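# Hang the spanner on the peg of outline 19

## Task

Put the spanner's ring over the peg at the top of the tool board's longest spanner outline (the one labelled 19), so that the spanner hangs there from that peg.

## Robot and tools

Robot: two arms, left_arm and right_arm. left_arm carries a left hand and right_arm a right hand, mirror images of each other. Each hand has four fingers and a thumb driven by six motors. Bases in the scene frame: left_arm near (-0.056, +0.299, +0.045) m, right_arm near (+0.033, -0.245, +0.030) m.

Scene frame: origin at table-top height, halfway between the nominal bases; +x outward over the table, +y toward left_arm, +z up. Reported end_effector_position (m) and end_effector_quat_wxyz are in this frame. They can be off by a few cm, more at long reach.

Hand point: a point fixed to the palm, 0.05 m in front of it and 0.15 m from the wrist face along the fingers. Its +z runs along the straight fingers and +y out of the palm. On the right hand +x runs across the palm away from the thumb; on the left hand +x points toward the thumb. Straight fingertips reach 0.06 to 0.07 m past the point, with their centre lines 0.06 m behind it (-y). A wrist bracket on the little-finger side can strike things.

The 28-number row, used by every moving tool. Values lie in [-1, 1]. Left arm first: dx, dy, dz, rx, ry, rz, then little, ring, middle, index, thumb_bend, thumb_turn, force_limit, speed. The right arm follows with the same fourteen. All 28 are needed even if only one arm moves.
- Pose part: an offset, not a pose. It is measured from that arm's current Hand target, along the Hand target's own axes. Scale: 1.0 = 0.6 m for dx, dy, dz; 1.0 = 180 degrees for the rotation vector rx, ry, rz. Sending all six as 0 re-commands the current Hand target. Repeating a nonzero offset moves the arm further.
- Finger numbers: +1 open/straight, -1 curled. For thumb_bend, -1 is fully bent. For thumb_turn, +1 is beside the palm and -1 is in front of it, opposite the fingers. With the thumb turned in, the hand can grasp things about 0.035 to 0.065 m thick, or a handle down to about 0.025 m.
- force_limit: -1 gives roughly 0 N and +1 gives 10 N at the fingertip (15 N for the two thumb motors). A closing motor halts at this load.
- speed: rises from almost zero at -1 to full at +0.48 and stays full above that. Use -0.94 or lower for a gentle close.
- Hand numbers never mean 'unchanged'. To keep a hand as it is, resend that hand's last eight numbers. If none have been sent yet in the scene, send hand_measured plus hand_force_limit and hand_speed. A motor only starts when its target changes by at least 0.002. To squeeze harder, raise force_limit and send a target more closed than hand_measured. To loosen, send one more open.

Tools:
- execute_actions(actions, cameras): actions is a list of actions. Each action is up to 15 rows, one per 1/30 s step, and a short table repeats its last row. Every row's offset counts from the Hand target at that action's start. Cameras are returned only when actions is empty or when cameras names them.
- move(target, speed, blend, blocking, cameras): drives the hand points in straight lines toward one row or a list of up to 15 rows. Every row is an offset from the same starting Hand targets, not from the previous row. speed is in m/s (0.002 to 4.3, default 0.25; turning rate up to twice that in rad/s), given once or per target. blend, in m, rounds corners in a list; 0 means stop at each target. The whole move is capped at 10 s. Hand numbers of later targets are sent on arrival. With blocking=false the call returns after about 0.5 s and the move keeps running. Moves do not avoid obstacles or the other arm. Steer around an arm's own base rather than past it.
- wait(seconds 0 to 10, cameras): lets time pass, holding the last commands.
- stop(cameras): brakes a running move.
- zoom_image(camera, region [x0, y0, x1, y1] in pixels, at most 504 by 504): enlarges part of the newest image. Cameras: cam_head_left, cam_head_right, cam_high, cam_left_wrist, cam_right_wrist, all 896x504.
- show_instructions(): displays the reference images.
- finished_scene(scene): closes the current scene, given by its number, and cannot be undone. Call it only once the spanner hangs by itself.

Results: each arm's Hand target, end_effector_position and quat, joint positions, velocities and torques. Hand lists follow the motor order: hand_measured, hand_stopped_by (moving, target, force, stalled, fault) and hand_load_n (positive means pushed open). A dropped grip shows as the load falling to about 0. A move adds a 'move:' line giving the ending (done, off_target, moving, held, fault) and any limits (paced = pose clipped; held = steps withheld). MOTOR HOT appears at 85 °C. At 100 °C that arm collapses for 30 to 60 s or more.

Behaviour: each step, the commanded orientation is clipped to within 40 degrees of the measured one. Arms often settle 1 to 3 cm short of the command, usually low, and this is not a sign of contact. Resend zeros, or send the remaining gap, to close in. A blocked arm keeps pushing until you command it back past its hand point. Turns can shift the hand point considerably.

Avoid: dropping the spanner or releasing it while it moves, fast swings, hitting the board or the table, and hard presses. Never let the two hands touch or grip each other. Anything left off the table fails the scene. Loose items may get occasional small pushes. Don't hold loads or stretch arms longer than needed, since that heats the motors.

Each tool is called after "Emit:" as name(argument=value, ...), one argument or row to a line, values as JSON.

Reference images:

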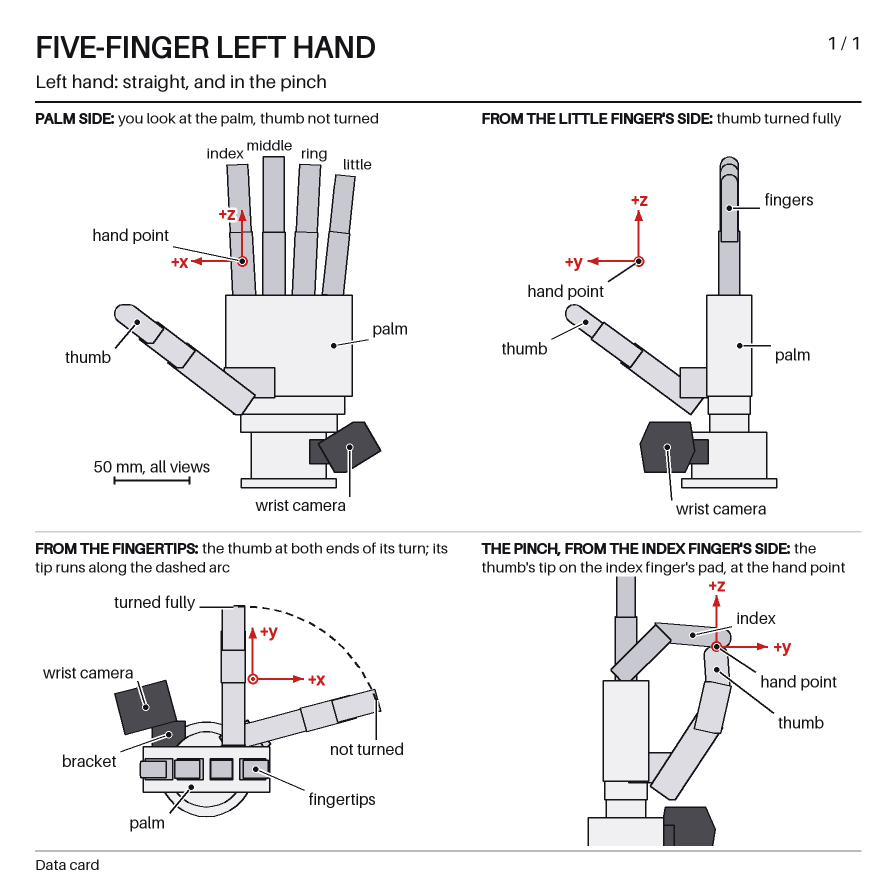

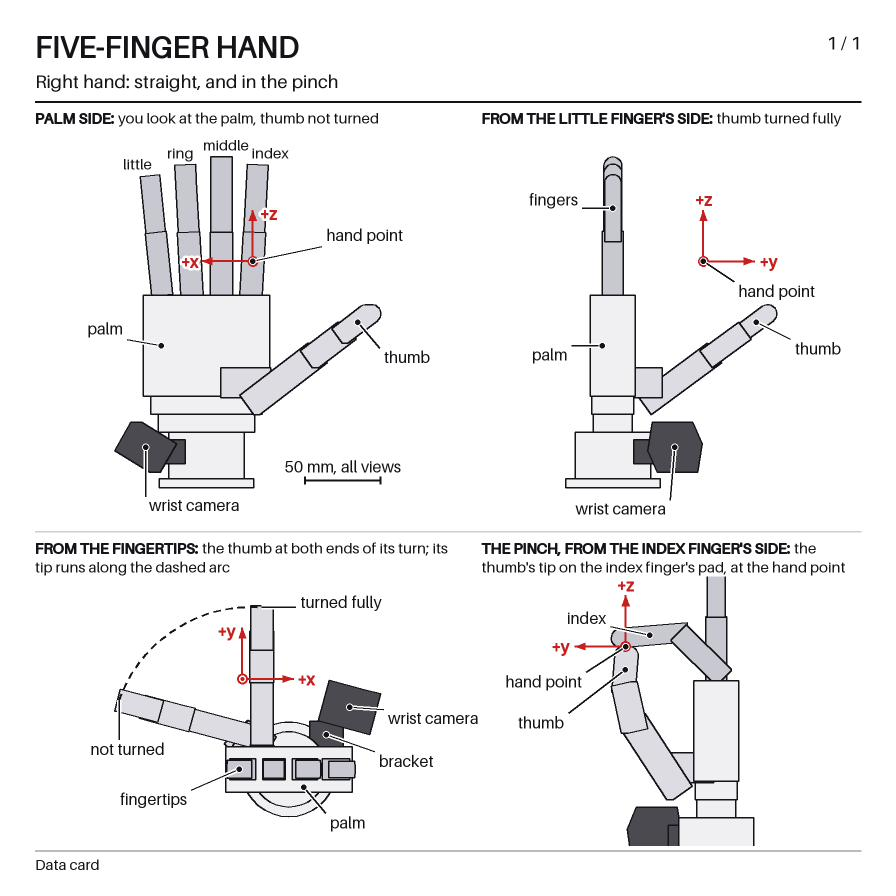

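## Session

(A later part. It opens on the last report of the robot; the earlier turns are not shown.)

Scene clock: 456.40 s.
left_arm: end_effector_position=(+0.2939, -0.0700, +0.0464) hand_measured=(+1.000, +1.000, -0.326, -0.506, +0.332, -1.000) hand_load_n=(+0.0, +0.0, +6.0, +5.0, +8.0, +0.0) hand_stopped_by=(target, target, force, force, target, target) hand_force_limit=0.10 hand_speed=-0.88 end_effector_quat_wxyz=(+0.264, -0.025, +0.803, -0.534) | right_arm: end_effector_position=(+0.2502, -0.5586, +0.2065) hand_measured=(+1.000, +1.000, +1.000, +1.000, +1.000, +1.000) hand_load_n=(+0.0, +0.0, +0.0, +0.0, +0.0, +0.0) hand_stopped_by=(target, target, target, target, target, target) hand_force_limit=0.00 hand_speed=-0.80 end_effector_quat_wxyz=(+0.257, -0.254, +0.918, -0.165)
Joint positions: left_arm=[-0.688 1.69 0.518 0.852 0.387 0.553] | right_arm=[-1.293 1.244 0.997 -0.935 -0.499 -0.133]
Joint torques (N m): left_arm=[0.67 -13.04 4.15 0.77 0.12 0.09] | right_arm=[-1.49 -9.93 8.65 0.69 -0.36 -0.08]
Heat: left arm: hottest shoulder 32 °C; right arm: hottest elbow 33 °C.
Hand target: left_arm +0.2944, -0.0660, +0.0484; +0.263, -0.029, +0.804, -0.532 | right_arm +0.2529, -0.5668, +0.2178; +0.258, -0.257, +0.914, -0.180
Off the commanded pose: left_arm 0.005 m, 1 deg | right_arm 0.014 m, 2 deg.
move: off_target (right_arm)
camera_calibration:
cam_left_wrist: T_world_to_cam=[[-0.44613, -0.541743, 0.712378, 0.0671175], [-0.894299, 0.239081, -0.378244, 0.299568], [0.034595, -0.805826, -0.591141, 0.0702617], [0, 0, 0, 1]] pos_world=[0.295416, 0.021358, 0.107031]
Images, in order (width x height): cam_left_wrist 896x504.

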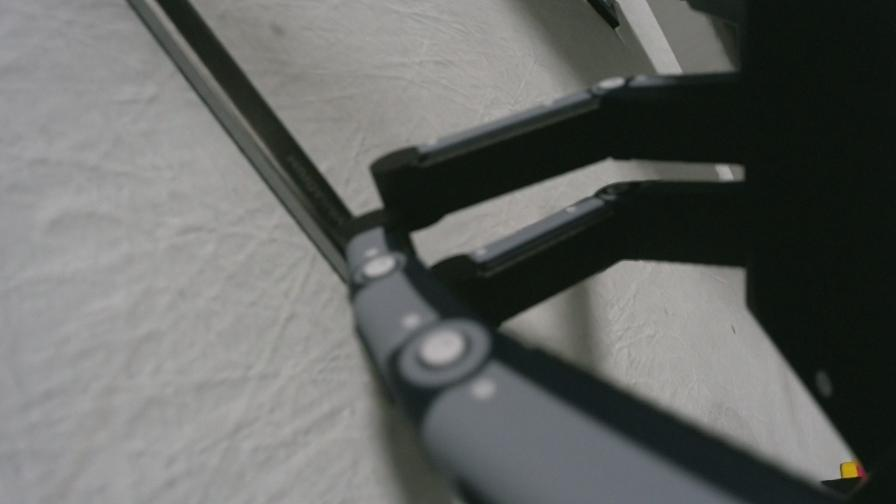

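Emit:
wait(
  seconds=0.1,
  cameras=["cam_high","cam_head_left","cam_head_right"],
)

Emit:
zoom_image(
  camera="cam_high",
  region=[350, 160, 430, 220],
)

Emit:
zoom_image(
  camera="cam_head_right",
  region=[540, 200, 620, 300],
)

Scene clock: 475.63 s.
left_arm: end_effector_position=(+0.2939, -0.0700, +0.0464) hand_measured=(+1.000, +1.000, -0.326, -0.506, +0.332, -1.000) hand_load_n=(-0.5, +0.0, +6.0, +5.0, +7.5, -0.5) hand_stopped_by=(target, target, force, force, target, target) hand_force_limit=0.10 hand_speed=-0.88 end_effector_quat_wxyz=(+0.264, -0.025, +0.803, -0.534) | right_arm: end_effector_position=(+0.2502, -0.5586, +0.2065) hand_measured=(+1.000, +1.000, +1.000, +1.000, +1.000, +1.000) hand_load_n=(+0.0, -0.5, +0.0, +0.0, +0.0, +0.0) hand_stopped_by=(target, target, target, target, target, target) hand_force_limit=0.00 hand_speed=-0.80 end_effector_quat_wxyz=(+0.257, -0.254, +0.918, -0.165)
Joint positions: left_arm=[-0.688 1.69 0.518 0.852 0.387 0.553] | right_arm=[-1.293 1.244 0.997 -0.935 -0.499 -0.133]
Joint torques (N m): left_arm=[0.62 -12.98 4.16 0.79 0.11 0.09] | right_arm=[-1.61 -9.82 8.77 0.66 -0.38 -0.1]
Heat: left arm: hottest shoulder 33 °C; right arm: hottest elbow 33 °C.
Hand target: left_arm +0.2944, -0.0660, +0.0484; +0.263, -0.029, +0.804, -0.532 | right_arm +0.2529, -0.5668, +0.2178; +0.258, -0.257, +0.914, -0.180
Off the commanded pose: left_arm 0.005 m, 1 deg | right_arm 0.014 m, 2 deg.
wait: 0.10 s; at rest from the start
Images, in order (width x height): cam_head_left 896x504, cam_head_right 896x504, cam_high 896x504.

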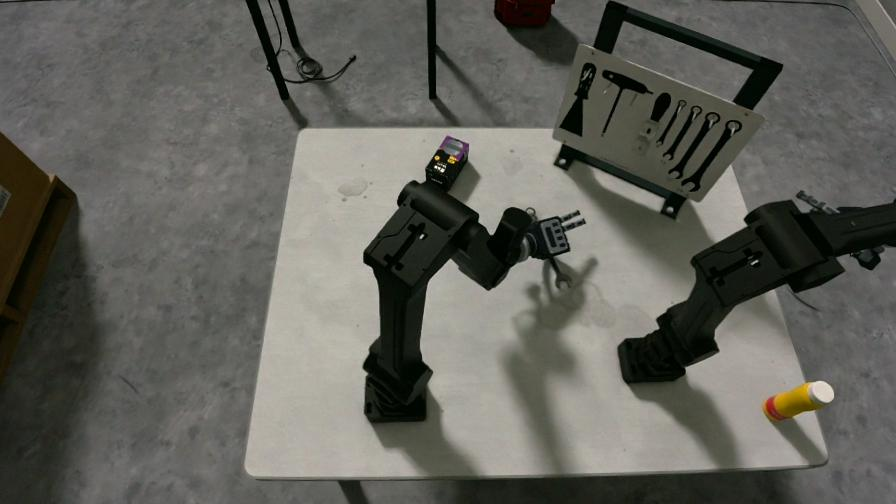

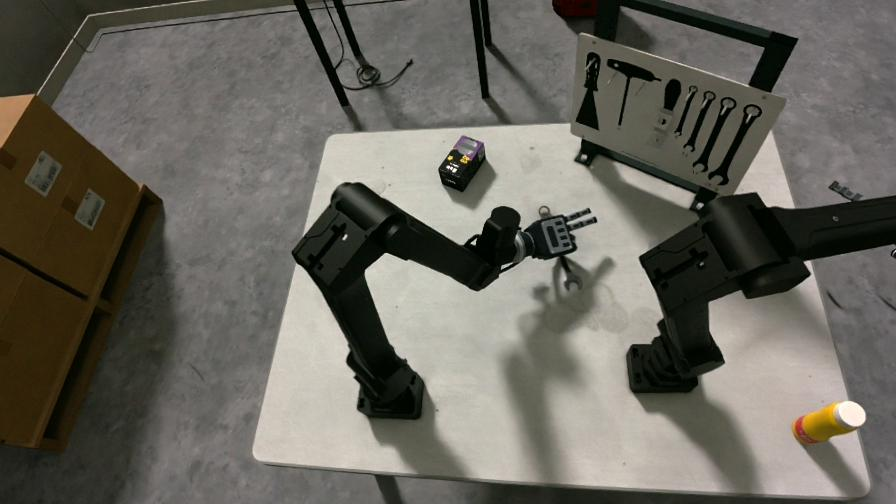

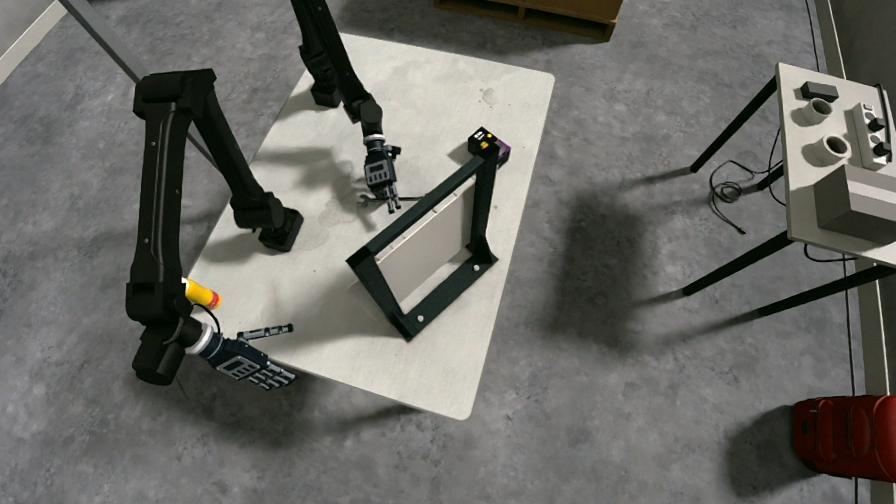

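Scaled by 6.300 from the camera's 896x504 image, which has a finer 1280x720 frame.

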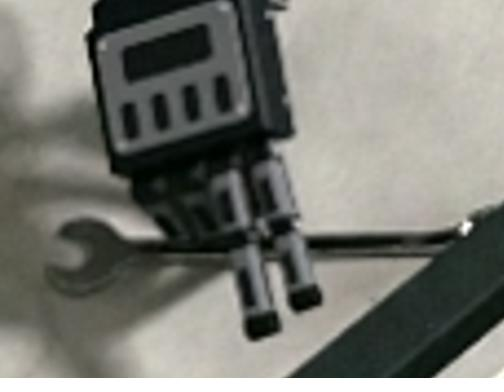

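Scaled by 5.040 from the camera's 896x504 image, which has a finer 1280x720 frame.

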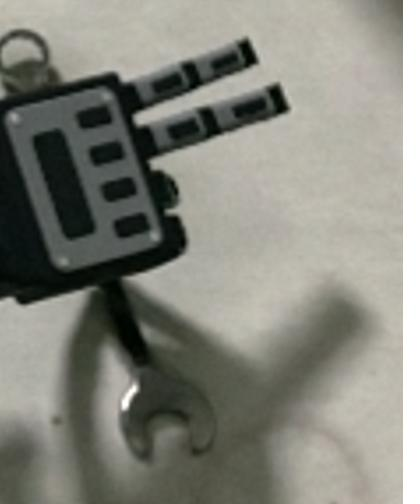

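Emit:
move(
  target=[
    [0,0,0,0,0,0,1,1,0.1,0.1,0.33,-1,0.1,-0.3,0,0,0,0,0,0,1,1,1,1,1,1,0,-0.8],
    [-0.0185,-0.0087,-0.0063,0.024,0.0532,0.018,1,1,0.1,0.1,0.6,-1,0.1,-0.3,0,0,0,0,0,0,1,1,1,1,1,1,0,-0.8],
  ],
  speed=0.08,
  cameras=["cam_left_wrist"],
)

Emit:
zoom_image(
  camera="cam_left_wrist",
  region=[50, 0, 550, 500],
)

Scene clock: 502.80 s.
left_arm: end_effector_position=(+0.2834, -0.0542, +0.0399) hand_measured=(+1.000, +1.000, +0.100, +0.100, +0.600, -1.000) hand_load_n=(+0.0, +0.0, +0.0, +0.0, +0.0, +0.0) hand_stopped_by=(target, target, target, target, target, target) hand_force_limit=0.10 hand_speed=-0.30 end_effector_quat_wxyz=(+0.193, +0.039, +0.813, -0.548) | right_arm: end_effector_position=(+0.2502, -0.5586, +0.2065) hand_measured=(+1.000, +1.000, +1.000, +1.000, +1.000, +1.000) hand_load_n=(+0.0, +0.0, +0.0, +0.0, +0.0, -0.5) hand_stopped_by=(target, target, target, target, target, target) hand_force_limit=0.00 hand_speed=-0.80 end_effector_quat_wxyz=(+0.257, -0.254, +0.918, -0.165)
Joint positions: left_arm=[-0.593 1.68 0.541 0.717 0.654 0.654] | right_arm=[-1.293 1.244 0.997 -0.935 -0.499 -0.133]
Joint torques (N m): left_arm=[0.56 -13.57 7.28 0.65 0.31 0.21] | right_arm=[-1.49 -9.58 8.72 0.75 -0.37 -0.09]
Heat: left arm: hottest shoulder 33 °C; right arm: hottest elbow 33 °C.
Hand target: left_arm +0.3010, -0.0615, +0.0584; +0.211, +0.048, +0.803, -0.555 | right_arm +0.2529, -0.5668, +0.2178; +0.258, -0.257, +0.914, -0.180
Off the commanded pose: left_arm 0.026 m, 3 deg | right_arm 0.014 m, 2 deg.
move: off_target (left_arm, right_arm); target 2's new numbers were sent with left_arm's hand 0.026 m and 3 deg from that target
camera_calibration:
cam_left_wrist: T_world_to_cam=[[-0.504269, -0.466139, 0.72693, 0.0955499], [-0.851606, 0.407943, -0.329165, 0.279019], [-0.14311, -0.785046, -0.60268, 0.131421], [0, 0, 0, 1]] pos_world=[0.304605, 0.0338867, 0.10159]
Images, in order (width x height): cam_left_wrist 896x504.

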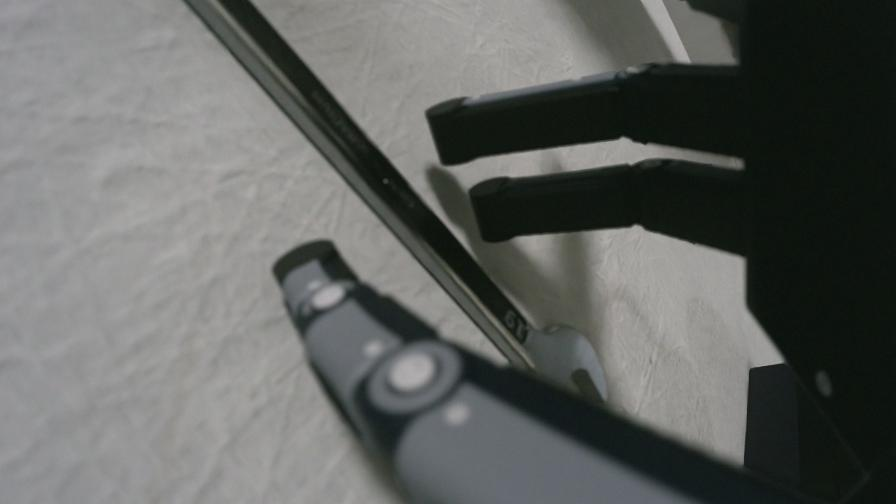

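Scaled by 1.008 from the camera's 896x504 image, which has a finer 1280x720 frame.

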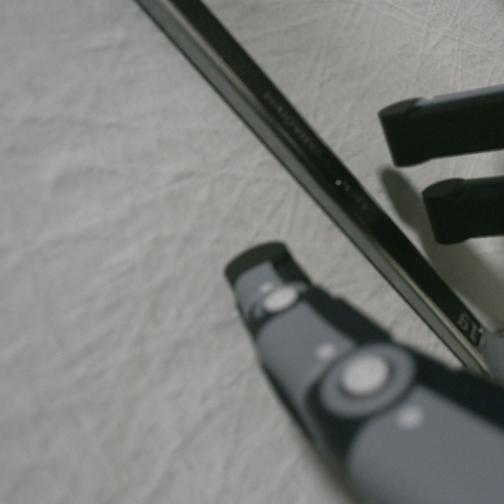

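Emit:
move(
  target=[0.005,0,0.0157,0,0,0,1,1,0.1,0.1,0.6,-1,0.1,-0.3,0,0,0,0,0,0,1,1,1,1,1,1,0,-0.8],
  speed=0.06,
)

Scene clock: 513.37 s.
left_arm: end_effector_position=(+0.2889, -0.0583, +0.0436) hand_measured=(+1.000, +1.000, +0.100, +0.100, +0.600, -1.000) hand_load_n=(+0.0, +0.0, +0.0, -0.5, +0.0, +0.0) hand_stopped_by=(target, target, target, target, target, target) hand_force_limit=0.10 hand_speed=-0.30 end_effector_quat_wxyz=(+0.201, +0.040, +0.811, -0.547) | right_arm: end_effector_position=(+0.2502, -0.5586, +0.2065) hand_measured=(+1.000, +1.000, +1.000, +1.000, +1.000, +1.000) hand_load_n=(+0.0, +0.0, +0.5, +0.0, +0.0, +0.0) hand_stopped_by=(target, target, target, target, target, target) hand_force_limit=0.00 hand_speed=-0.80 end_effector_quat_wxyz=(+0.257, -0.254, +0.918, -0.165)
Joint positions: left_arm=[-0.598 1.679 0.552 0.717 0.639 0.654] | right_arm=[-1.293 1.244 0.997 -0.935 -0.499 -0.133]
Joint torques (N m): left_arm=[-1.08 -11.63 7.41 1.31 0.16 0.12] | right_arm=[-1.61 -9.76 8.69 0.76 -0.37 -0.09]
Heat: left arm: hottest shoulder 33 °C; right arm: hottest elbow 33 °C.
Hand target: left_arm +0.3011, -0.0705, +0.0546; +0.211, +0.048, +0.803, -0.555 | right_arm +0.2529, -0.5668, +0.2178; +0.258, -0.257, +0.914, -0.180
Off the commanded pose: left_arm 0.020 m, 2 deg | right_arm 0.014 m, 2 deg.
move: off_target (left_arm, right_arm)

Emit:
move(
  target=[0.0068,0.0105,0.0103,0,0,0,1,1,0.1,0.1,0.6,-1,0.1,-0.3,0,0,0,0,0,0,1,1,1,1,1,1,0,-0.8],
  speed=0.06,
  cameras=["cam_left_wrist"],
)

Emit:
zoom_image(
  camera="cam_left_wrist",
  region=[200, 40, 600, 440],
)

Scene clock: 516.97 s.
left_arm: end_effector_position=(+0.2886, -0.0613, +0.0397) hand_measured=(+1.000, +1.000, +0.100, +0.100, +0.600, -1.000) hand_load_n=(+0.0, +0.0, +0.0, +0.0, +0.0, +0.0) hand_stopped_by=(target, target, target, target, target, target) hand_force_limit=0.10 hand_speed=-0.30 end_effector_quat_wxyz=(+0.202, +0.041, +0.812, -0.547) | right_arm: end_effector_position=(+0.2502, -0.5586, +0.2065) hand_measured=(+1.000, +1.000, +1.000, +1.000, +1.000, +1.000) hand_load_n=(+0.0, +0.0, +0.0, +0.0, +0.0, +0.0) hand_stopped_by=(target, target, target, target, target, target) hand_force_limit=0.00 hand_speed=-0.80 end_effector_quat_wxyz=(+0.257, -0.254, +0.918, -0.165)
Joint positions: left_arm=[-0.606 1.695 0.555 0.73 0.632 0.654] | right_arm=[-1.293 1.244 0.997 -0.935 -0.499 -0.133]
Joint torques (N m): left_arm=[-0.79 -10.23 7.39 2.07 0.16 0.09] | right_arm=[-1.61 -9.7 8.76 0.7 -0.37 -0.08]
Heat: left arm: hottest shoulder 33 °C; right arm: hottest elbow 33 °C.
Hand target: left_arm +0.3011, -0.0745, +0.0457; +0.211, +0.048, +0.803, -0.555 | right_arm +0.2529, -0.5668, +0.2178; +0.258, -0.257, +0.914, -0.180
Off the commanded pose: left_arm 0.019 m, 2 deg | right_arm 0.014 m, 2 deg.
move: off_target (left_arm, right_arm)
camera_calibration:
cam_left_wrist: T_world_to_cam=[[-0.512614, -0.469857, 0.718652, 0.0976118], [-0.848996, 0.402332, -0.342542, 0.285669], [-0.128191, -0.785725, -0.605147, 0.122251], [0, 0, 0, 1]] pos_world=[0.30824, 0.0269853, 0.101685]
Images, in order (width x height): cam_left_wrist 896x504.

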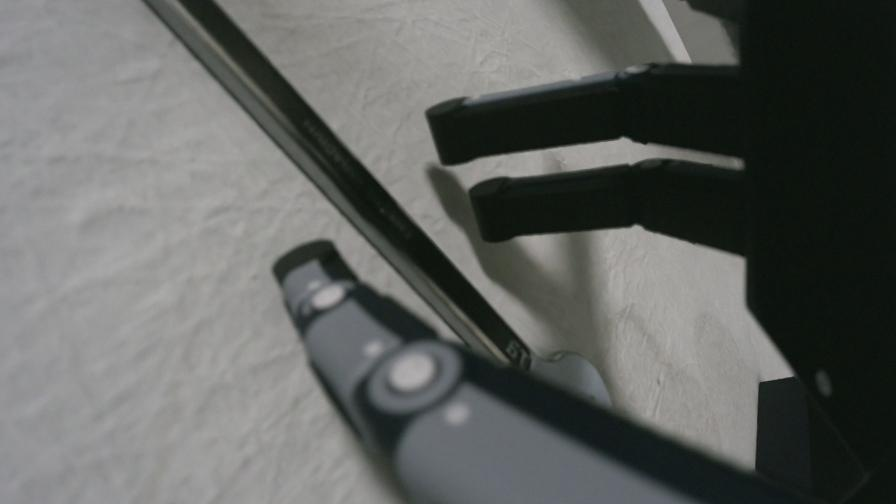

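Scaled by 1.260 from the camera's 896x504 image, which has a finer 1280x720 frame.

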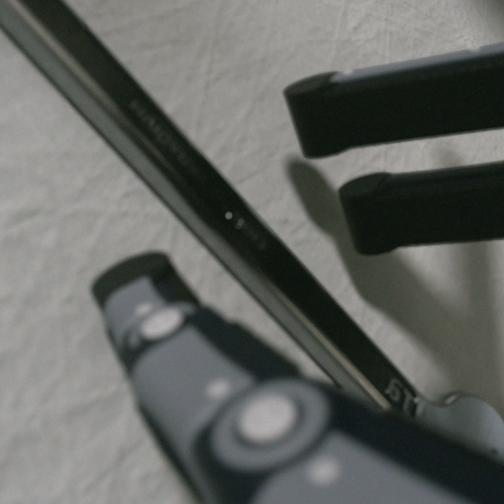

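Emit:
move(
  target=[0.0045,0.008,0.006,0,0,0,1,1,0.1,0.1,0.6,-1,0.1,-0.3,0,0,0,0,0,0,1,1,1,1,1,1,0,-0.8],
  speed=0.06,
  cameras=["cam_left_wrist"],
)

Emit:
zoom_image(
  camera="cam_left_wrist",
  region=[200, 40, 600, 440],
)

Scene clock: 521.90 s.
left_arm: end_effector_position=(+0.2911, -0.0649, +0.0385) hand_measured=(+1.000, +1.000, +0.100, +0.100, +0.600, -1.000) hand_load_n=(+0.0, +0.0, +0.0, +0.0, +0.0, +0.0) hand_stopped_by=(target, target, target, target, target, target) hand_force_limit=0.10 hand_speed=-0.30 end_effector_quat_wxyz=(+0.206, +0.044, +0.808, -0.549) | right_arm: end_effector_position=(+0.2502, -0.5586, +0.2065) hand_measured=(+1.000, +1.000, +1.000, +1.000, +1.000, +1.000) hand_load_n=(+0.0, +0.0, +0.0, +0.0, +0.0, -0.5) hand_stopped_by=(target, target, target, target, target, target) hand_force_limit=0.00 hand_speed=-0.80 end_effector_quat_wxyz=(+0.257, -0.254, +0.918, -0.165)
Joint positions: left_arm=[-0.61 1.712 0.561 0.756 0.63 0.654] | right_arm=[-1.293 1.244 0.997 -0.935 -0.499 -0.133]
Joint torques (N m): left_arm=[-0.79 -9.64 7.1 1.96 0.1 0.07] | right_arm=[-1.61 -10.05 8.73 0.7 -0.37 -0.09]
Heat: left arm: hottest shoulder 33 °C; right arm: hottest elbow 33 °C.
Hand target: left_arm +0.3010, -0.0763, +0.0392; +0.211, +0.048, +0.803, -0.555 | right_arm +0.2529, -0.5668, +0.2178; +0.258, -0.257, +0.914, -0.180
Off the commanded pose: left_arm 0.015 m, 1 deg | right_arm 0.014 m, 2 deg.
move: off_target (left_arm, right_arm)
camera_calibration:
cam_left_wrist: T_world_to_cam=[[-0.522182, -0.463534, 0.715865, 0.101371], [-0.843994, 0.401419, -0.35572, 0.287912], [-0.122474, -0.789936, -0.600834, 0.116923], [0, 0, 0, 1]] pos_world=[0.31025, 0.0237769, 0.100099]
Images, in order (width x height): cam_left_wrist 896x504.

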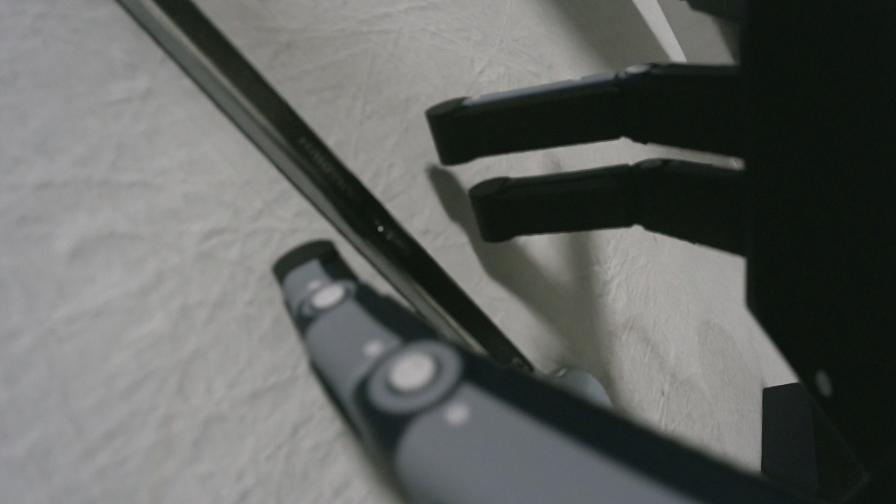

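Scaled by 1.260 from the camera's 896x504 image, which has a finer 1280x720 frame.

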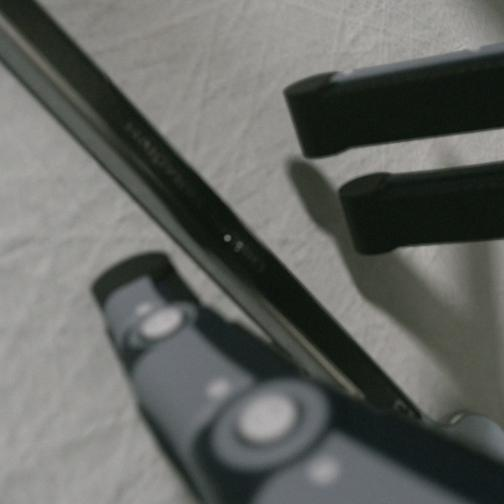

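Emit:
move(
  target=[0.0039,0.0087,0.003,0,0,0,1,1,0.1,0.1,0.6,-1,0.1,-0.3,0,0,0,0,0,0,1,1,1,1,1,1,0,-0.8],
  speed=0.06,
)

Scene clock: 523.77 s.
left_arm: end_effector_position=(+0.2930, -0.0664, +0.0381) hand_measured=(+1.000, +1.000, +0.100, +0.100, +0.600, -1.000) hand_load_n=(+0.0, +0.0, +0.0, +0.0, -1.0, -0.5) hand_stopped_by=(target, target, target, target, target, target) hand_force_limit=0.10 hand_speed=-0.30 end_effector_quat_wxyz=(+0.211, +0.047, +0.805, -0.553) | right_arm: end_effector_position=(+0.2502, -0.5586, +0.2065) hand_measured=(+1.000, +1.000, +1.000, +1.000, +1.000, +1.000) hand_load_n=(+0.0, +0.0, +0.0, +0.0, +0.0, +0.0) hand_stopped_by=(target, target, target, target, target, target) hand_force_limit=0.00 hand_speed=-0.80 end_effector_quat_wxyz=(+0.257, -0.254, +0.918, -0.165)
Joint positions: left_arm=[-0.611 1.724 0.561 0.783 0.63 0.654] | right_arm=[-1.293 1.244 0.997 -0.935 -0.499 -0.133]
Joint torques (N m): left_arm=[-0.79 -9 6.99 1.73 0.08 0.07] | right_arm=[-1.61 -9.99 8.72 0.75 -0.37 -0.09]
Heat: left arm: hottest shoulder 33 °C; right arm: hottest elbow 33 °C.
Hand target: left_arm +0.3010, -0.0763, +0.0332; +0.211, +0.048, +0.804, -0.555 | right_arm +0.2529, -0.5668, +0.2178; +0.258, -0.257, +0.914, -0.180
Off the commanded pose: left_arm 0.014 m, 0 deg | right_arm 0.014 m, 2 deg.
move: off_target (left_arm, right_arm)

Emit:
execute_actions(
  actions=[
    [[0,0,0,0,0,0,1,1,-0.7,-0.7,0.56,-1,-0.4,-0.9,0,0,0,0,0,0,1,1,1,1,1,1,0,-0.8]],
    [[0,0,0,0,0,0,1,1,-0.7,-0.7,0.56,-1,-0.4,-0.9,0,0,0,0,0,0,1,1,1,1,1,1,0,-0.8]],
    [[0,0,0,0,0,0,1,1,-0.7,-0.7,0.56,-1,-0.4,-0.9,0,0,0,0,0,0,1,1,1,1,1,1,0,-0.8]],
    [[0,0,0,0,0,0,1,1,-0.7,-0.7,0.56,-1,-0.4,-0.9,0,0,0,0,0,0,1,1,1,1,1,1,0,-0.8]],
  ],
  cameras=["cam_left_wrist"],
)

Emit:
zoom_image(
  camera="cam_left_wrist",
  region=[200, 40, 600, 440],
)

Scene clock: 531.27 s.
left_arm: end_effector_position=(+0.2940, -0.0668, +0.0373) hand_measured=(+1.000, +1.000, -0.700, -0.700, +0.560, -1.000) hand_load_n=(+0.0, +0.0, +0.0, +0.0, -0.5, -0.5) hand_stopped_by=(target, target, target, target, target, target) hand_force_limit=-0.40 hand_speed=-0.90 end_effector_quat_wxyz=(+0.211, +0.046, +0.805, -0.552) | right_arm: end_effector_position=(+0.2502, -0.5586, +0.2065) hand_measured=(+1.000, +1.000, +1.000, +1.000, +1.000, +1.000) hand_load_n=(+0.0, +0.0, +0.0, +0.0, -0.5, -0.5) hand_stopped_by=(target, target, target, target, target, target) hand_force_limit=0.00 hand_speed=-0.80 end_effector_quat_wxyz=(+0.257, -0.254, +0.918, -0.165)
Joint positions: left_arm=[-0.611 1.728 0.564 0.783 0.629 0.654] | right_arm=[-1.293 1.244 0.997 -0.935 -0.499 -0.133]
Joint torques (N m): left_arm=[-0.73 -9.41 6.75 1.72 0.11 0.08] | right_arm=[-1.61 -10.05 8.69 0.76 -0.37 -0.09]
Heat: left arm: hottest shoulder 33 °C; right arm: hottest elbow 33 °C.
Hand target: left_arm +0.3011, -0.0764, +0.0333; +0.211, +0.048, +0.803, -0.555 | right_arm +0.2529, -0.5668, +0.2178; +0.258, -0.257, +0.914, -0.180
Off the commanded pose: left_arm 0.013 m, 0 deg | right_arm 0.014 m, 2 deg.
Step readings (end_effector_position of left_arm | right_arm):
0: (+0.2930, -0.0664, +0.0381) | (+0.2502, -0.5586, +0.2065)
1: (+0.2930, -0.0664, +0.0381) | (+0.2502, -0.5586, +0.2065)
2: (+0.2930, -0.0664, +0.0381) | (+0.2502, -0.5586, +0.2065)
4: (+0.2931, -0.0663, +0.0381) | (+0.2502, -0.5586, +0.2065)
8: (+0.2935, -0.0665, +0.0377) | (+0.2502, -0.5586, +0.2065)
15: (+0.2940, -0.0668, +0.0373) | (+0.2502, -0.5586, +0.2065)
16: (+0.2940, -0.0668, +0.0373) | (+0.2502, -0.5586, +0.2065)
17: (+0.2940, -0.0668, +0.0373) | (+0.2502, -0.5586, +0.2065)
19: (+0.2940, -0.0668, +0.0373) | (+0.2502, -0.5586, +0.2065)
23: (+0.2940, -0.0668, +0.0373) | (+0.2502, -0.5586, +0.2065)
30: (+0.2940, -0.0668, +0.0373) | (+0.2502, -0.5586, +0.2065)
31: (+0.2940, -0.0668, +0.0373) | (+0.2502, -0.5586, +0.2065)
32: (+0.2940, -0.0668, +0.0373) | (+0.2502, -0.5586, +0.2065)
34: (+0.2940, -0.0668, +0.0373) | (+0.2502, -0.5586, +0.2065)
38: (+0.2940, -0.0668, +0.0373) | (+0.2502, -0.5586, +0.2065)
45: (+0.2940, -0.0668, +0.0373) | (+0.2502, -0.5586, +0.2065)
46: (+0.2940, -0.0668, +0.0373) | (+0.2502, -0.5586, +0.2065)
47: (+0.2940, -0.0668, +0.0373) | (+0.2502, -0.5586, +0.2065)
49: (+0.2940, -0.0668, +0.0373) | (+0.2502, -0.5586, +0.2065)
53: (+0.2940, -0.0668, +0.0373) | (+0.2502, -0.5586, +0.2065)
60: (+0.2940, -0.0668, +0.0373) | (+0.2502, -0.5586, +0.2065)
camera_calibration:
cam_left_wrist: T_world_to_cam=[[-0.530386, -0.4585, 0.713069, 0.105708], [-0.83994, 0.398164, -0.368736, 0.289792], [-0.114853, -0.794508, -0.596293, 0.112252], [0, 0, 0, 1]] pos_world=[0.312366, 0.0222678, 0.0984148]
Images, in order (width x height): cam_left_wrist 896x504.

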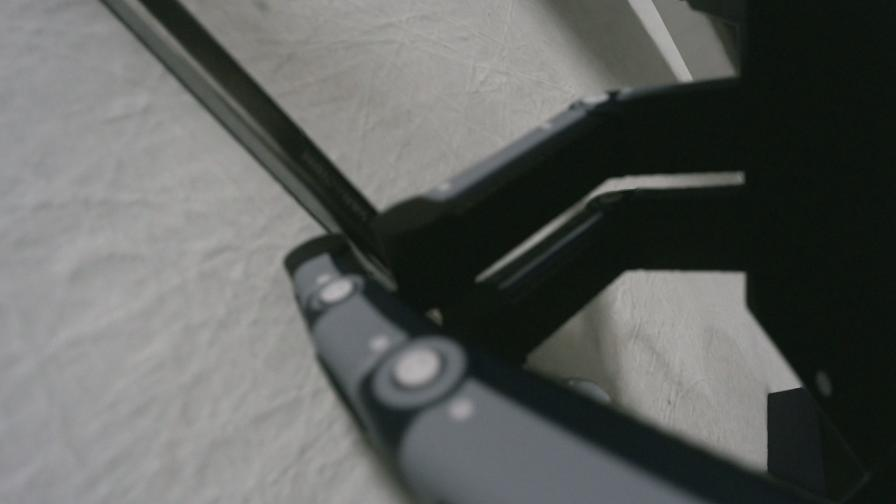

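Scaled by 1.260 from the camera's 896x504 image, which has a finer 1280x720 frame.

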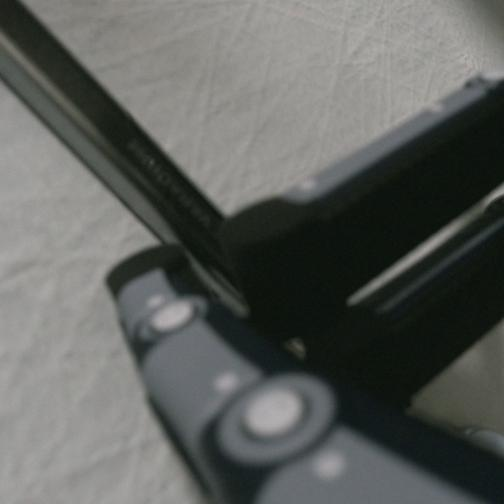

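Emit:
move(
  target=[
    [0,0,0,0,0,0,1,1,0.1,0.1,0.56,-1,-0.4,-0.3,0,0,0,0,0,0,1,1,1,1,1,1,0,-0.8],
    [-0.0063,-0.0138,-0.0187,0,0,0,1,1,0.1,0.1,0.4,-1,-0.4,-0.3,0,0,0,0,0,0,1,1,1,1,1,1,0,-0.8],
    [0.0067,0.0153,-0.0088,0,0,0,1,1,0.1,0.1,0.4,-1,-0.4,-0.3,0,0,0,0,0,0,1,1,1,1,1,1,0,-0.8],
  ],
  speed=0.06,
  cameras=["cam_left_wrist"],
)

Emit:
zoom_image(
  camera="cam_left_wrist",
  region=[200, 40, 600, 440],
)

Scene clock: 544.00 s.
left_arm: end_effector_position=(+0.2933, -0.0680, +0.0326) hand_measured=(+1.000, +1.000, +0.100, +0.100, +0.400, -1.000) hand_load_n=(+0.0, +0.0, +0.0, +0.5, -0.5, +0.0) hand_stopped_by=(target, target, target, target, target, target) hand_force_limit=-0.40 hand_speed=-0.30 end_effector_quat_wxyz=(+0.210, +0.050, +0.803, -0.556) | right_arm: end_effector_position=(+0.2502, -0.5586, +0.2065) hand_measured=(+1.000, +1.000, +1.000, +1.000, +1.000, +1.000) hand_load_n=(+0.0, +0.0, +0.0, +0.0, +0.0, +0.0) hand_stopped_by=(target, target, target, target, target, target) hand_force_limit=0.00 hand_speed=-0.80 end_effector_quat_wxyz=(+0.257, -0.254, +0.918, -0.165)
Joint positions: left_arm=[-0.61 1.75 0.564 0.81 0.639 0.654] | right_arm=[-1.293 1.244 0.997 -0.935 -0.499 -0.133]
Joint torques (N m): left_arm=[0.44 -9.82 5.27 1.89 0.18 0.13] | right_arm=[-1.61 -9.82 8.75 0.72 -0.37 -0.08]
Heat: left arm: hottest shoulder 33 °C; right arm: hottest elbow 34 °C.
Hand target: left_arm +0.2989, -0.0687, +0.0253; +0.211, +0.048, +0.803, -0.555 | right_arm +0.2529, -0.5668, +0.2178; +0.258, -0.257, +0.914, -0.180
Off the commanded pose: left_arm 0.009 m, 0 deg | right_arm 0.014 m, 2 deg.
move: off_target (right_arm)
camera_calibration:
cam_left_wrist: T_world_to_cam=[[-0.536081, -0.449119, 0.714779, 0.110399], [-0.835471, 0.403488, -0.373075, 0.287118], [-0.12085, -0.797176, -0.591529, 0.109925], [0, 0, 0, 1]] pos_world=[0.312346, 0.0213626, 0.0932296]
Images, in order (width x height): cam_left_wrist 896x504.

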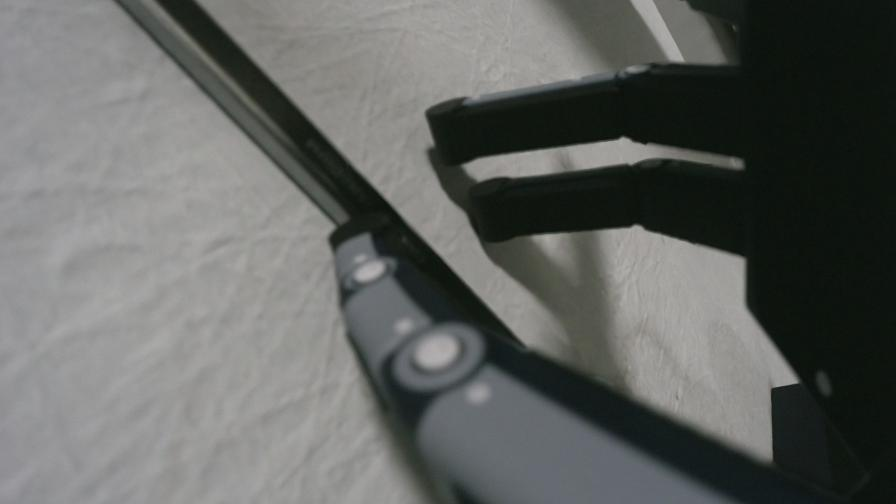

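Scaled by 1.260 from the camera's 896x504 image, which has a finer 1280x720 frame.

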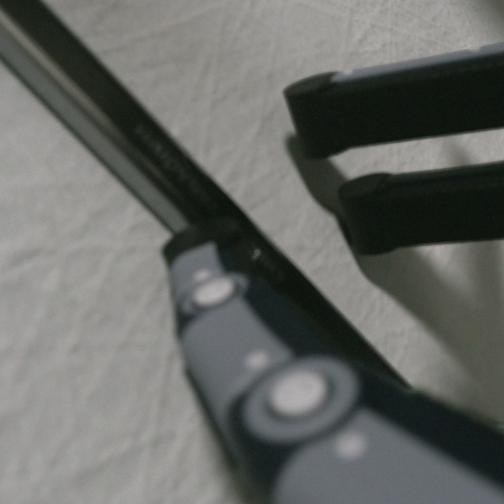

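Emit:
move(
  target=[
    [-0.0083,-0.0152,-0.0268,0,0,0,1,1,0.1,0.1,0.4,-1,-0.4,-0.3,0,0,0,0,0,0,1,1,1,1,1,1,0,-0.8],
    [0.0013,0.0062,-0.0197,0,0,0,1,1,0.1,0.1,0.4,-1,-0.4,-0.3,0,0,0,0,0,0,1,1,1,1,1,1,0,-0.8],
  ],
  speed=0.06,
  cameras=["cam_left_wrist"],
)

Emit:
zoom_image(
  camera="cam_left_wrist",
  region=[200, 40, 600, 440],
)

Scene clock: 550.97 s.
left_arm: end_effector_position=(+0.2963, -0.0612, +0.0334) hand_measured=(+1.000, +1.000, +0.100, +0.100, +0.400, -1.000) hand_load_n=(+0.0, +0.0, +0.0, +0.0, +0.0, +0.0) hand_stopped_by=(target, target, target, target, target, target) hand_force_limit=-0.40 hand_speed=-0.30 end_effector_quat_wxyz=(+0.209, +0.047, +0.802, -0.557) | right_arm: end_effector_position=(+0.2502, -0.5586, +0.2065) hand_measured=(+1.000, +1.000, +1.000, +1.000, +1.000, +1.000) hand_load_n=(+0.0, +0.0, +0.0, +0.0, +0.0, +0.0) hand_stopped_by=(target, target, target, target, target, target) hand_force_limit=0.00 hand_speed=-0.80 end_effector_quat_wxyz=(+0.257, -0.254, +0.918, -0.165)
Joint positions: left_arm=[-0.589 1.746 0.56 0.809 0.658 0.656] | right_arm=[-1.293 1.244 0.997 -0.935 -0.499 -0.133]
Joint torques (N m): left_arm=[0.62 -10.64 3.6 2.13 0.29 0.21] | right_arm=[-1.49 -9.88 8.72 0.68 -0.35 -0.08]
Heat: left arm: hottest shoulder 33 °C; right arm: hottest elbow 34 °C.
Hand target: left_arm +0.2959, -0.0567, +0.0253; +0.211, +0.048, +0.803, -0.555 | right_arm +0.2529, -0.5668, +0.2178; +0.258, -0.257, +0.914, -0.180
Off the commanded pose: left_arm 0.009 m, 0 deg | right_arm 0.014 m, 2 deg.
move: off_target (right_arm)
camera_calibration:
cam_left_wrist: T_world_to_cam=[[-0.532245, -0.447853, 0.718431, 0.11326], [-0.837963, 0.399537, -0.371737, 0.287607], [-0.120556, -0.799874, -0.587935, 0.115822], [0, 0, 0, 1]] pos_world=[0.315249, 0.0284572, 0.0936402]
Images, in order (width x height): cam_left_wrist 896x504.

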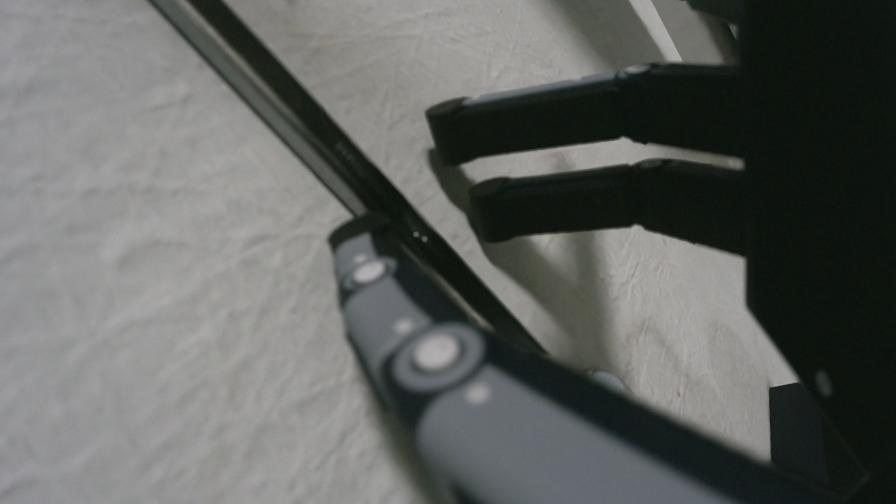

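Scaled by 1.260 from the camera's 896x504 image, which has a finer 1280x720 frame.

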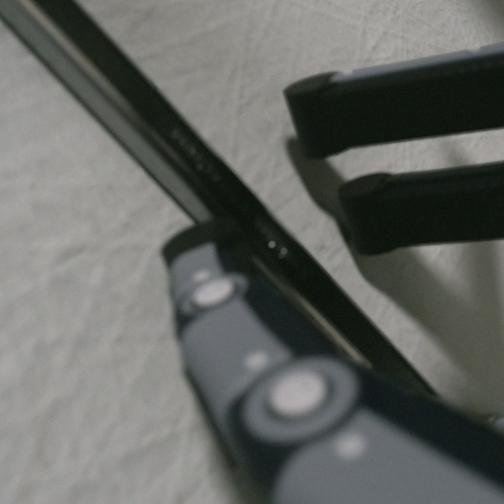

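Emit:
execute_actions(
  actions=[
    [[0,0,0,0,0,0,1,1,-0.7,-0.7,0.4,-1,-0.5,-0.92,0,0,0,0,0,0,1,1,1,1,1,1,0,-0.8]],
    [[0,0,0,0,0,0,1,1,-0.7,-0.7,0.4,-1,-0.5,-0.92,0,0,0,0,0,0,1,1,1,1,1,1,0,-0.8]],
    [[0,0,0,0,0,0,1,1,-0.7,-0.7,0.4,-1,-0.5,-0.92,0,0,0,0,0,0,1,1,1,1,1,1,0,-0.8]],
    [[0,0,0,0,0,0,1,1,-0.7,-0.7,0.4,-1,-0.5,-0.92,0,0,0,0,0,0,1,1,1,1,1,1,0,-0.8]],
  ],
  cameras=["cam_left_wrist"],
)

Emit:
zoom_image(
  camera="cam_left_wrist",
  region=[200, 40, 600, 440],
)

Scene clock: 559.43 s.
left_arm: end_effector_position=(+0.2966, -0.0617, +0.0344) hand_measured=(+1.000, +1.000, -0.370, -0.700, +0.400, -1.000) hand_load_n=(+0.0, +0.0, +3.0, +0.0, +2.0, +0.0) hand_stopped_by=(target, target, force, target, target, target) hand_force_limit=-0.50 hand_speed=-0.92 end_effector_quat_wxyz=(+0.210, +0.049, +0.801, -0.558) | right_arm: end_effector_position=(+0.2502, -0.5586, +0.2065) hand_measured=(+1.000, +1.000, +1.000, +1.000, +1.000, +1.000) hand_load_n=(+0.0, +0.0, +0.0, +0.0, +0.0, -0.5) hand_stopped_by=(target, target, target, target, target, target) hand_force_limit=0.00 hand_speed=-0.80 end_effector_quat_wxyz=(+0.257, -0.254, +0.918, -0.165)
Joint positions: left_arm=[-0.589 1.746 0.56 0.813 0.659 0.657] | right_arm=[-1.293 1.244 0.997 -0.935 -0.499 -0.133]
Joint torques (N m): left_arm=[0.5 -10.64 3.64 1.94 0.23 0.21] | right_arm=[-1.61 -9.99 8.73 0.75 -0.38 -0.08]
Heat: left arm: hottest shoulder 33 °C; right arm: hottest elbow 34 °C.
Hand target: left_arm +0.2959, -0.0567, +0.0253; +0.211, +0.048, +0.803, -0.555 | right_arm +0.2529, -0.5668, +0.2178; +0.258, -0.257, +0.914, -0.180
Off the commanded pose: left_arm 0.010 m, 1 deg | right_arm 0.014 m, 2 deg.
Step readings (end_effector_position of left_arm | right_arm):
0: (+0.2963, -0.0612, +0.0334) | (+0.2502, -0.5586, +0.2065)
1: (+0.2963, -0.0612, +0.0334) | (+0.2502, -0.5586, +0.2065)
2: (+0.2963, -0.0612, +0.0334) | (+0.2502, -0.5586, +0.2065)
4: (+0.2963, -0.0612, +0.0334) | (+0.2502, -0.5586, +0.2065)
8: (+0.2963, -0.0612, +0.0334) | (+0.2502, -0.5586, +0.2065)
15: (+0.2963, -0.0612, +0.0334) | (+0.2502, -0.5586, +0.2065)
16: (+0.2963, -0.0612, +0.0334) | (+0.2502, -0.5586, +0.2065)
17: (+0.2963, -0.0612, +0.0334) | (+0.2502, -0.5586, +0.2065)
19: (+0.2963, -0.0612, +0.0334) | (+0.2502, -0.5586, +0.2065)
23: (+0.2963, -0.0612, +0.0334) | (+0.2502, -0.5586, +0.2065)
30: (+0.2963, -0.0612, +0.0334) | (+0.2502, -0.5586, +0.2065)
31: (+0.2963, -0.0612, +0.0334) | (+0.2502, -0.5586, +0.2065)
32: (+0.2963, -0.0612, +0.0334) | (+0.2502, -0.5586, +0.2065)
34: (+0.2963, -0.0612, +0.0334) | (+0.2502, -0.5586, +0.2065)
38: (+0.2963, -0.0612, +0.0334) | (+0.2502, -0.5586, +0.2065)
45: (+0.2963, -0.0612, +0.0334) | (+0.2502, -0.5586, +0.2065)
46: (+0.2963, -0.0612, +0.0334) | (+0.2502, -0.5586, +0.2065)
47: (+0.2963, -0.0612, +0.0334) | (+0.2502, -0.5586, +0.2065)
49: (+0.2963, -0.0613, +0.0336) | (+0.2502, -0.5586, +0.2065)
53: (+0.2963, -0.0614, +0.0337) | (+0.2502, -0.5586, +0.2065)
60: (+0.2966, -0.0617, +0.0344) | (+0.2502, -0.5586, +0.2065)
camera_calibration:
cam_left_wrist: T_world_to_cam=[[-0.535677, -0.445033, 0.717633, 0.113759], [-0.835932, 0.399692, -0.376116, 0.287967], [-0.119448, -0.801369, -0.586123, 0.11546], [0, 0, 0, 1]] pos_world=[0.31545, 0.0280543, 0.0943462]
Images, in order (width x height): cam_left_wrist 896x504.

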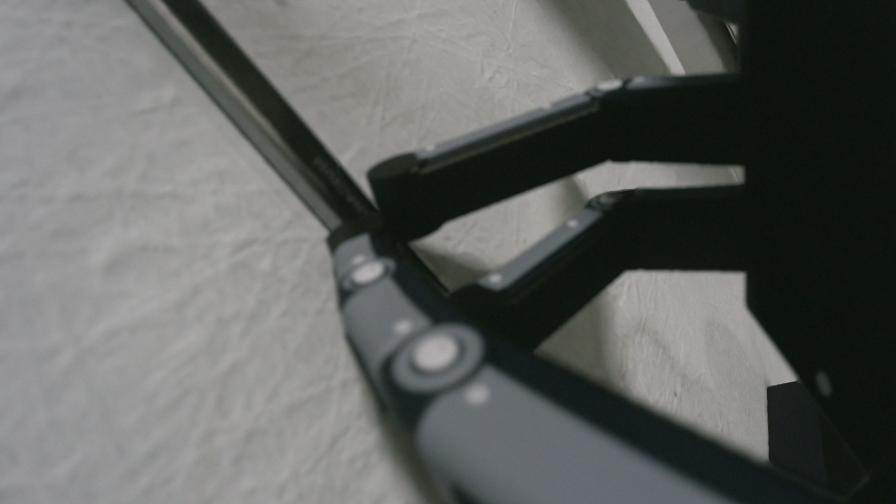

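Scaled by 1.260 from the camera's 896x504 image, which has a finer 1280x720 frame.

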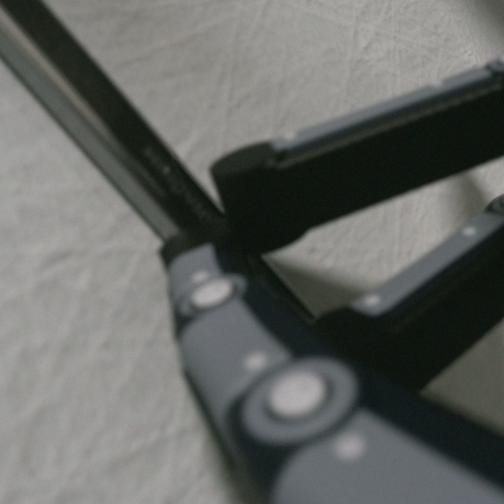

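Emit:
move(
  target=[
    [0,0,0,0,0,0,1,1,0.1,0.1,0.4,-1,-0.4,-0.3,0,0,0,0,0,0,1,1,1,1,1,1,0,-0.8],
    [-0.0072,-0.0162,-0.0108,0,0,0.04,1,1,0.1,0.1,0.34,-1,-0.4,-0.3,0,0,0,0,0,0,1,1,1,1,1,1,0,-0.8],
    [0.0033,0.0072,-0.003,0,0,0.04,1,1,0.1,0.1,0.34,-1,-0.4,-0.3,0,0,0,0,0,0,1,1,1,1,1,1,0,-0.8],
  ],
  speed=0.06,
  cameras=["cam_left_wrist"],
)

Emit:
zoom_image(
  camera="cam_left_wrist",
  region=[200, 40, 600, 440],
)

Scene clock: 569.87 s.
left_arm: end_effector_position=(+0.3001, -0.0548, +0.0324) hand_measured=(+1.000, +1.000, +0.100, +0.100, +0.340, -1.000) hand_load_n=(+0.0, +0.0, +0.0, -0.5, +0.0, +0.0) hand_stopped_by=(target, target, target, target, target, target) hand_force_limit=-0.40 hand_speed=-0.30 end_effector_quat_wxyz=(+0.249, +0.095, +0.796, -0.544) | right_arm: end_effector_position=(+0.2502, -0.5586, +0.2065) hand_measured=(+1.000, +1.000, +1.000, +1.000, +1.000, +1.000) hand_load_n=(+0.0, +0.0, +0.0, +0.0, +0.0, +0.0) hand_stopped_by=(target, target, target, target, target, target) hand_force_limit=0.00 hand_speed=-0.80 end_effector_quat_wxyz=(+0.257, -0.254, +0.918, -0.165)
Joint positions: left_arm=[-0.589 1.746 0.538 0.842 0.65 0.776] | right_arm=[-1.293 1.244 0.997 -0.935 -0.499 -0.133]
Joint torques (N m): left_arm=[-0.56 -9.88 3.45 2.04 0.14 0.21] | right_arm=[-1.73 -9.76 8.73 0.69 -0.37 -0.09]
Heat: left arm: hottest shoulder 33 °C; right arm: hottest elbow 34 °C.
Hand target: left_arm +0.2950, -0.0537, +0.0214; +0.246, +0.098, +0.799, -0.540 | right_arm +0.2529, -0.5668, +0.2178; +0.258, -0.257, +0.914, -0.180
Off the commanded pose: left_arm 0.012 m, 1 deg | right_arm 0.014 m, 2 deg.
move: off_target (left_arm, right_arm)
camera_calibration:
cam_left_wrist: T_world_to_cam=[[-0.626284, -0.452375, 0.634922, 0.14957], [-0.776492, 0.43456, -0.456309, 0.274011], [-0.0694893, -0.77879, -0.623424, 0.107748], [0, 0, 0, 1]] pos_world=[0.313928, 0.0324999, 0.097241]
Images, in order (width x height): cam_left_wrist 896x504.

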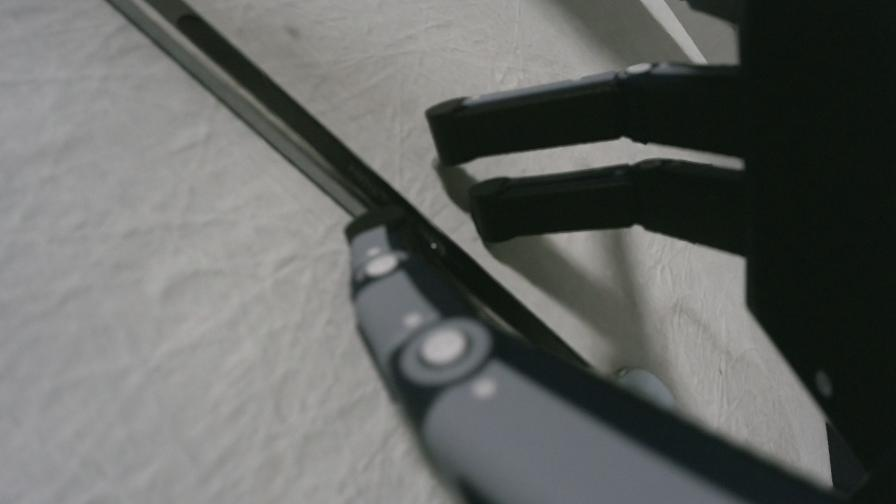

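Scaled by 1.260 from the camera's 896x504 image, which has a finer 1280x720 frame.

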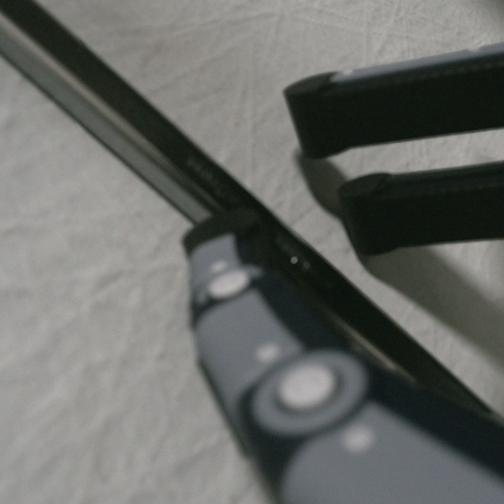

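Emit:
move(
  target=[0.0033,0.0055,0.002,0,0,0,1,1,0.1,0.1,0.34,-1,-0.4,-0.3,0,0,0,0,0,0,1,1,1,1,1,1,0,-0.8],
  speed=0.06,
)

Scene clock: 572.60 s.
left_arm: end_effector_position=(+0.3012, -0.0556, +0.0318) hand_measured=(+1.000, +1.000, +0.100, +0.100, +0.340, -1.000) hand_load_n=(+0.0, +0.0, +0.0, +0.0, +0.0, +0.0) hand_stopped_by=(target, target, target, target, target, target) hand_force_limit=-0.40 hand_speed=-0.30 end_effector_quat_wxyz=(+0.252, +0.097, +0.793, -0.545) | right_arm: end_effector_position=(+0.2502, -0.5586, +0.2065) hand_measured=(+1.000, +1.000, +1.000, +1.000, +1.000, +1.000) hand_load_n=(+0.0, +0.0, +0.0, +0.0, +0.0, +0.0) hand_stopped_by=(target, target, target, target, target, target) hand_force_limit=0.00 hand_speed=-0.80 end_effector_quat_wxyz=(+0.257, -0.254, +0.918, -0.165)
Joint positions: left_arm=[-0.589 1.756 0.538 0.861 0.65 0.776] | right_arm=[-1.293 1.244 0.997 -0.935 -0.499 -0.133]
Joint torques (N m): left_arm=[-0.56 -9.47 3.38 1.85 0.13 0.22] | right_arm=[-1.67 -9.88 8.77 0.68 -0.35 -0.09]
Heat: left arm: hottest shoulder 33 °C; right arm: hottest elbow 34 °C.
Hand target: left_arm +0.2950, -0.0537, +0.0173; +0.246, +0.098, +0.799, -0.540 | right_arm +0.2529, -0.5668, +0.2178; +0.258, -0.257, +0.914, -0.180
Off the commanded pose: left_arm 0.016 m, 1 deg | right_arm 0.014 m, 2 deg.
move: off_target (left_arm, right_arm)


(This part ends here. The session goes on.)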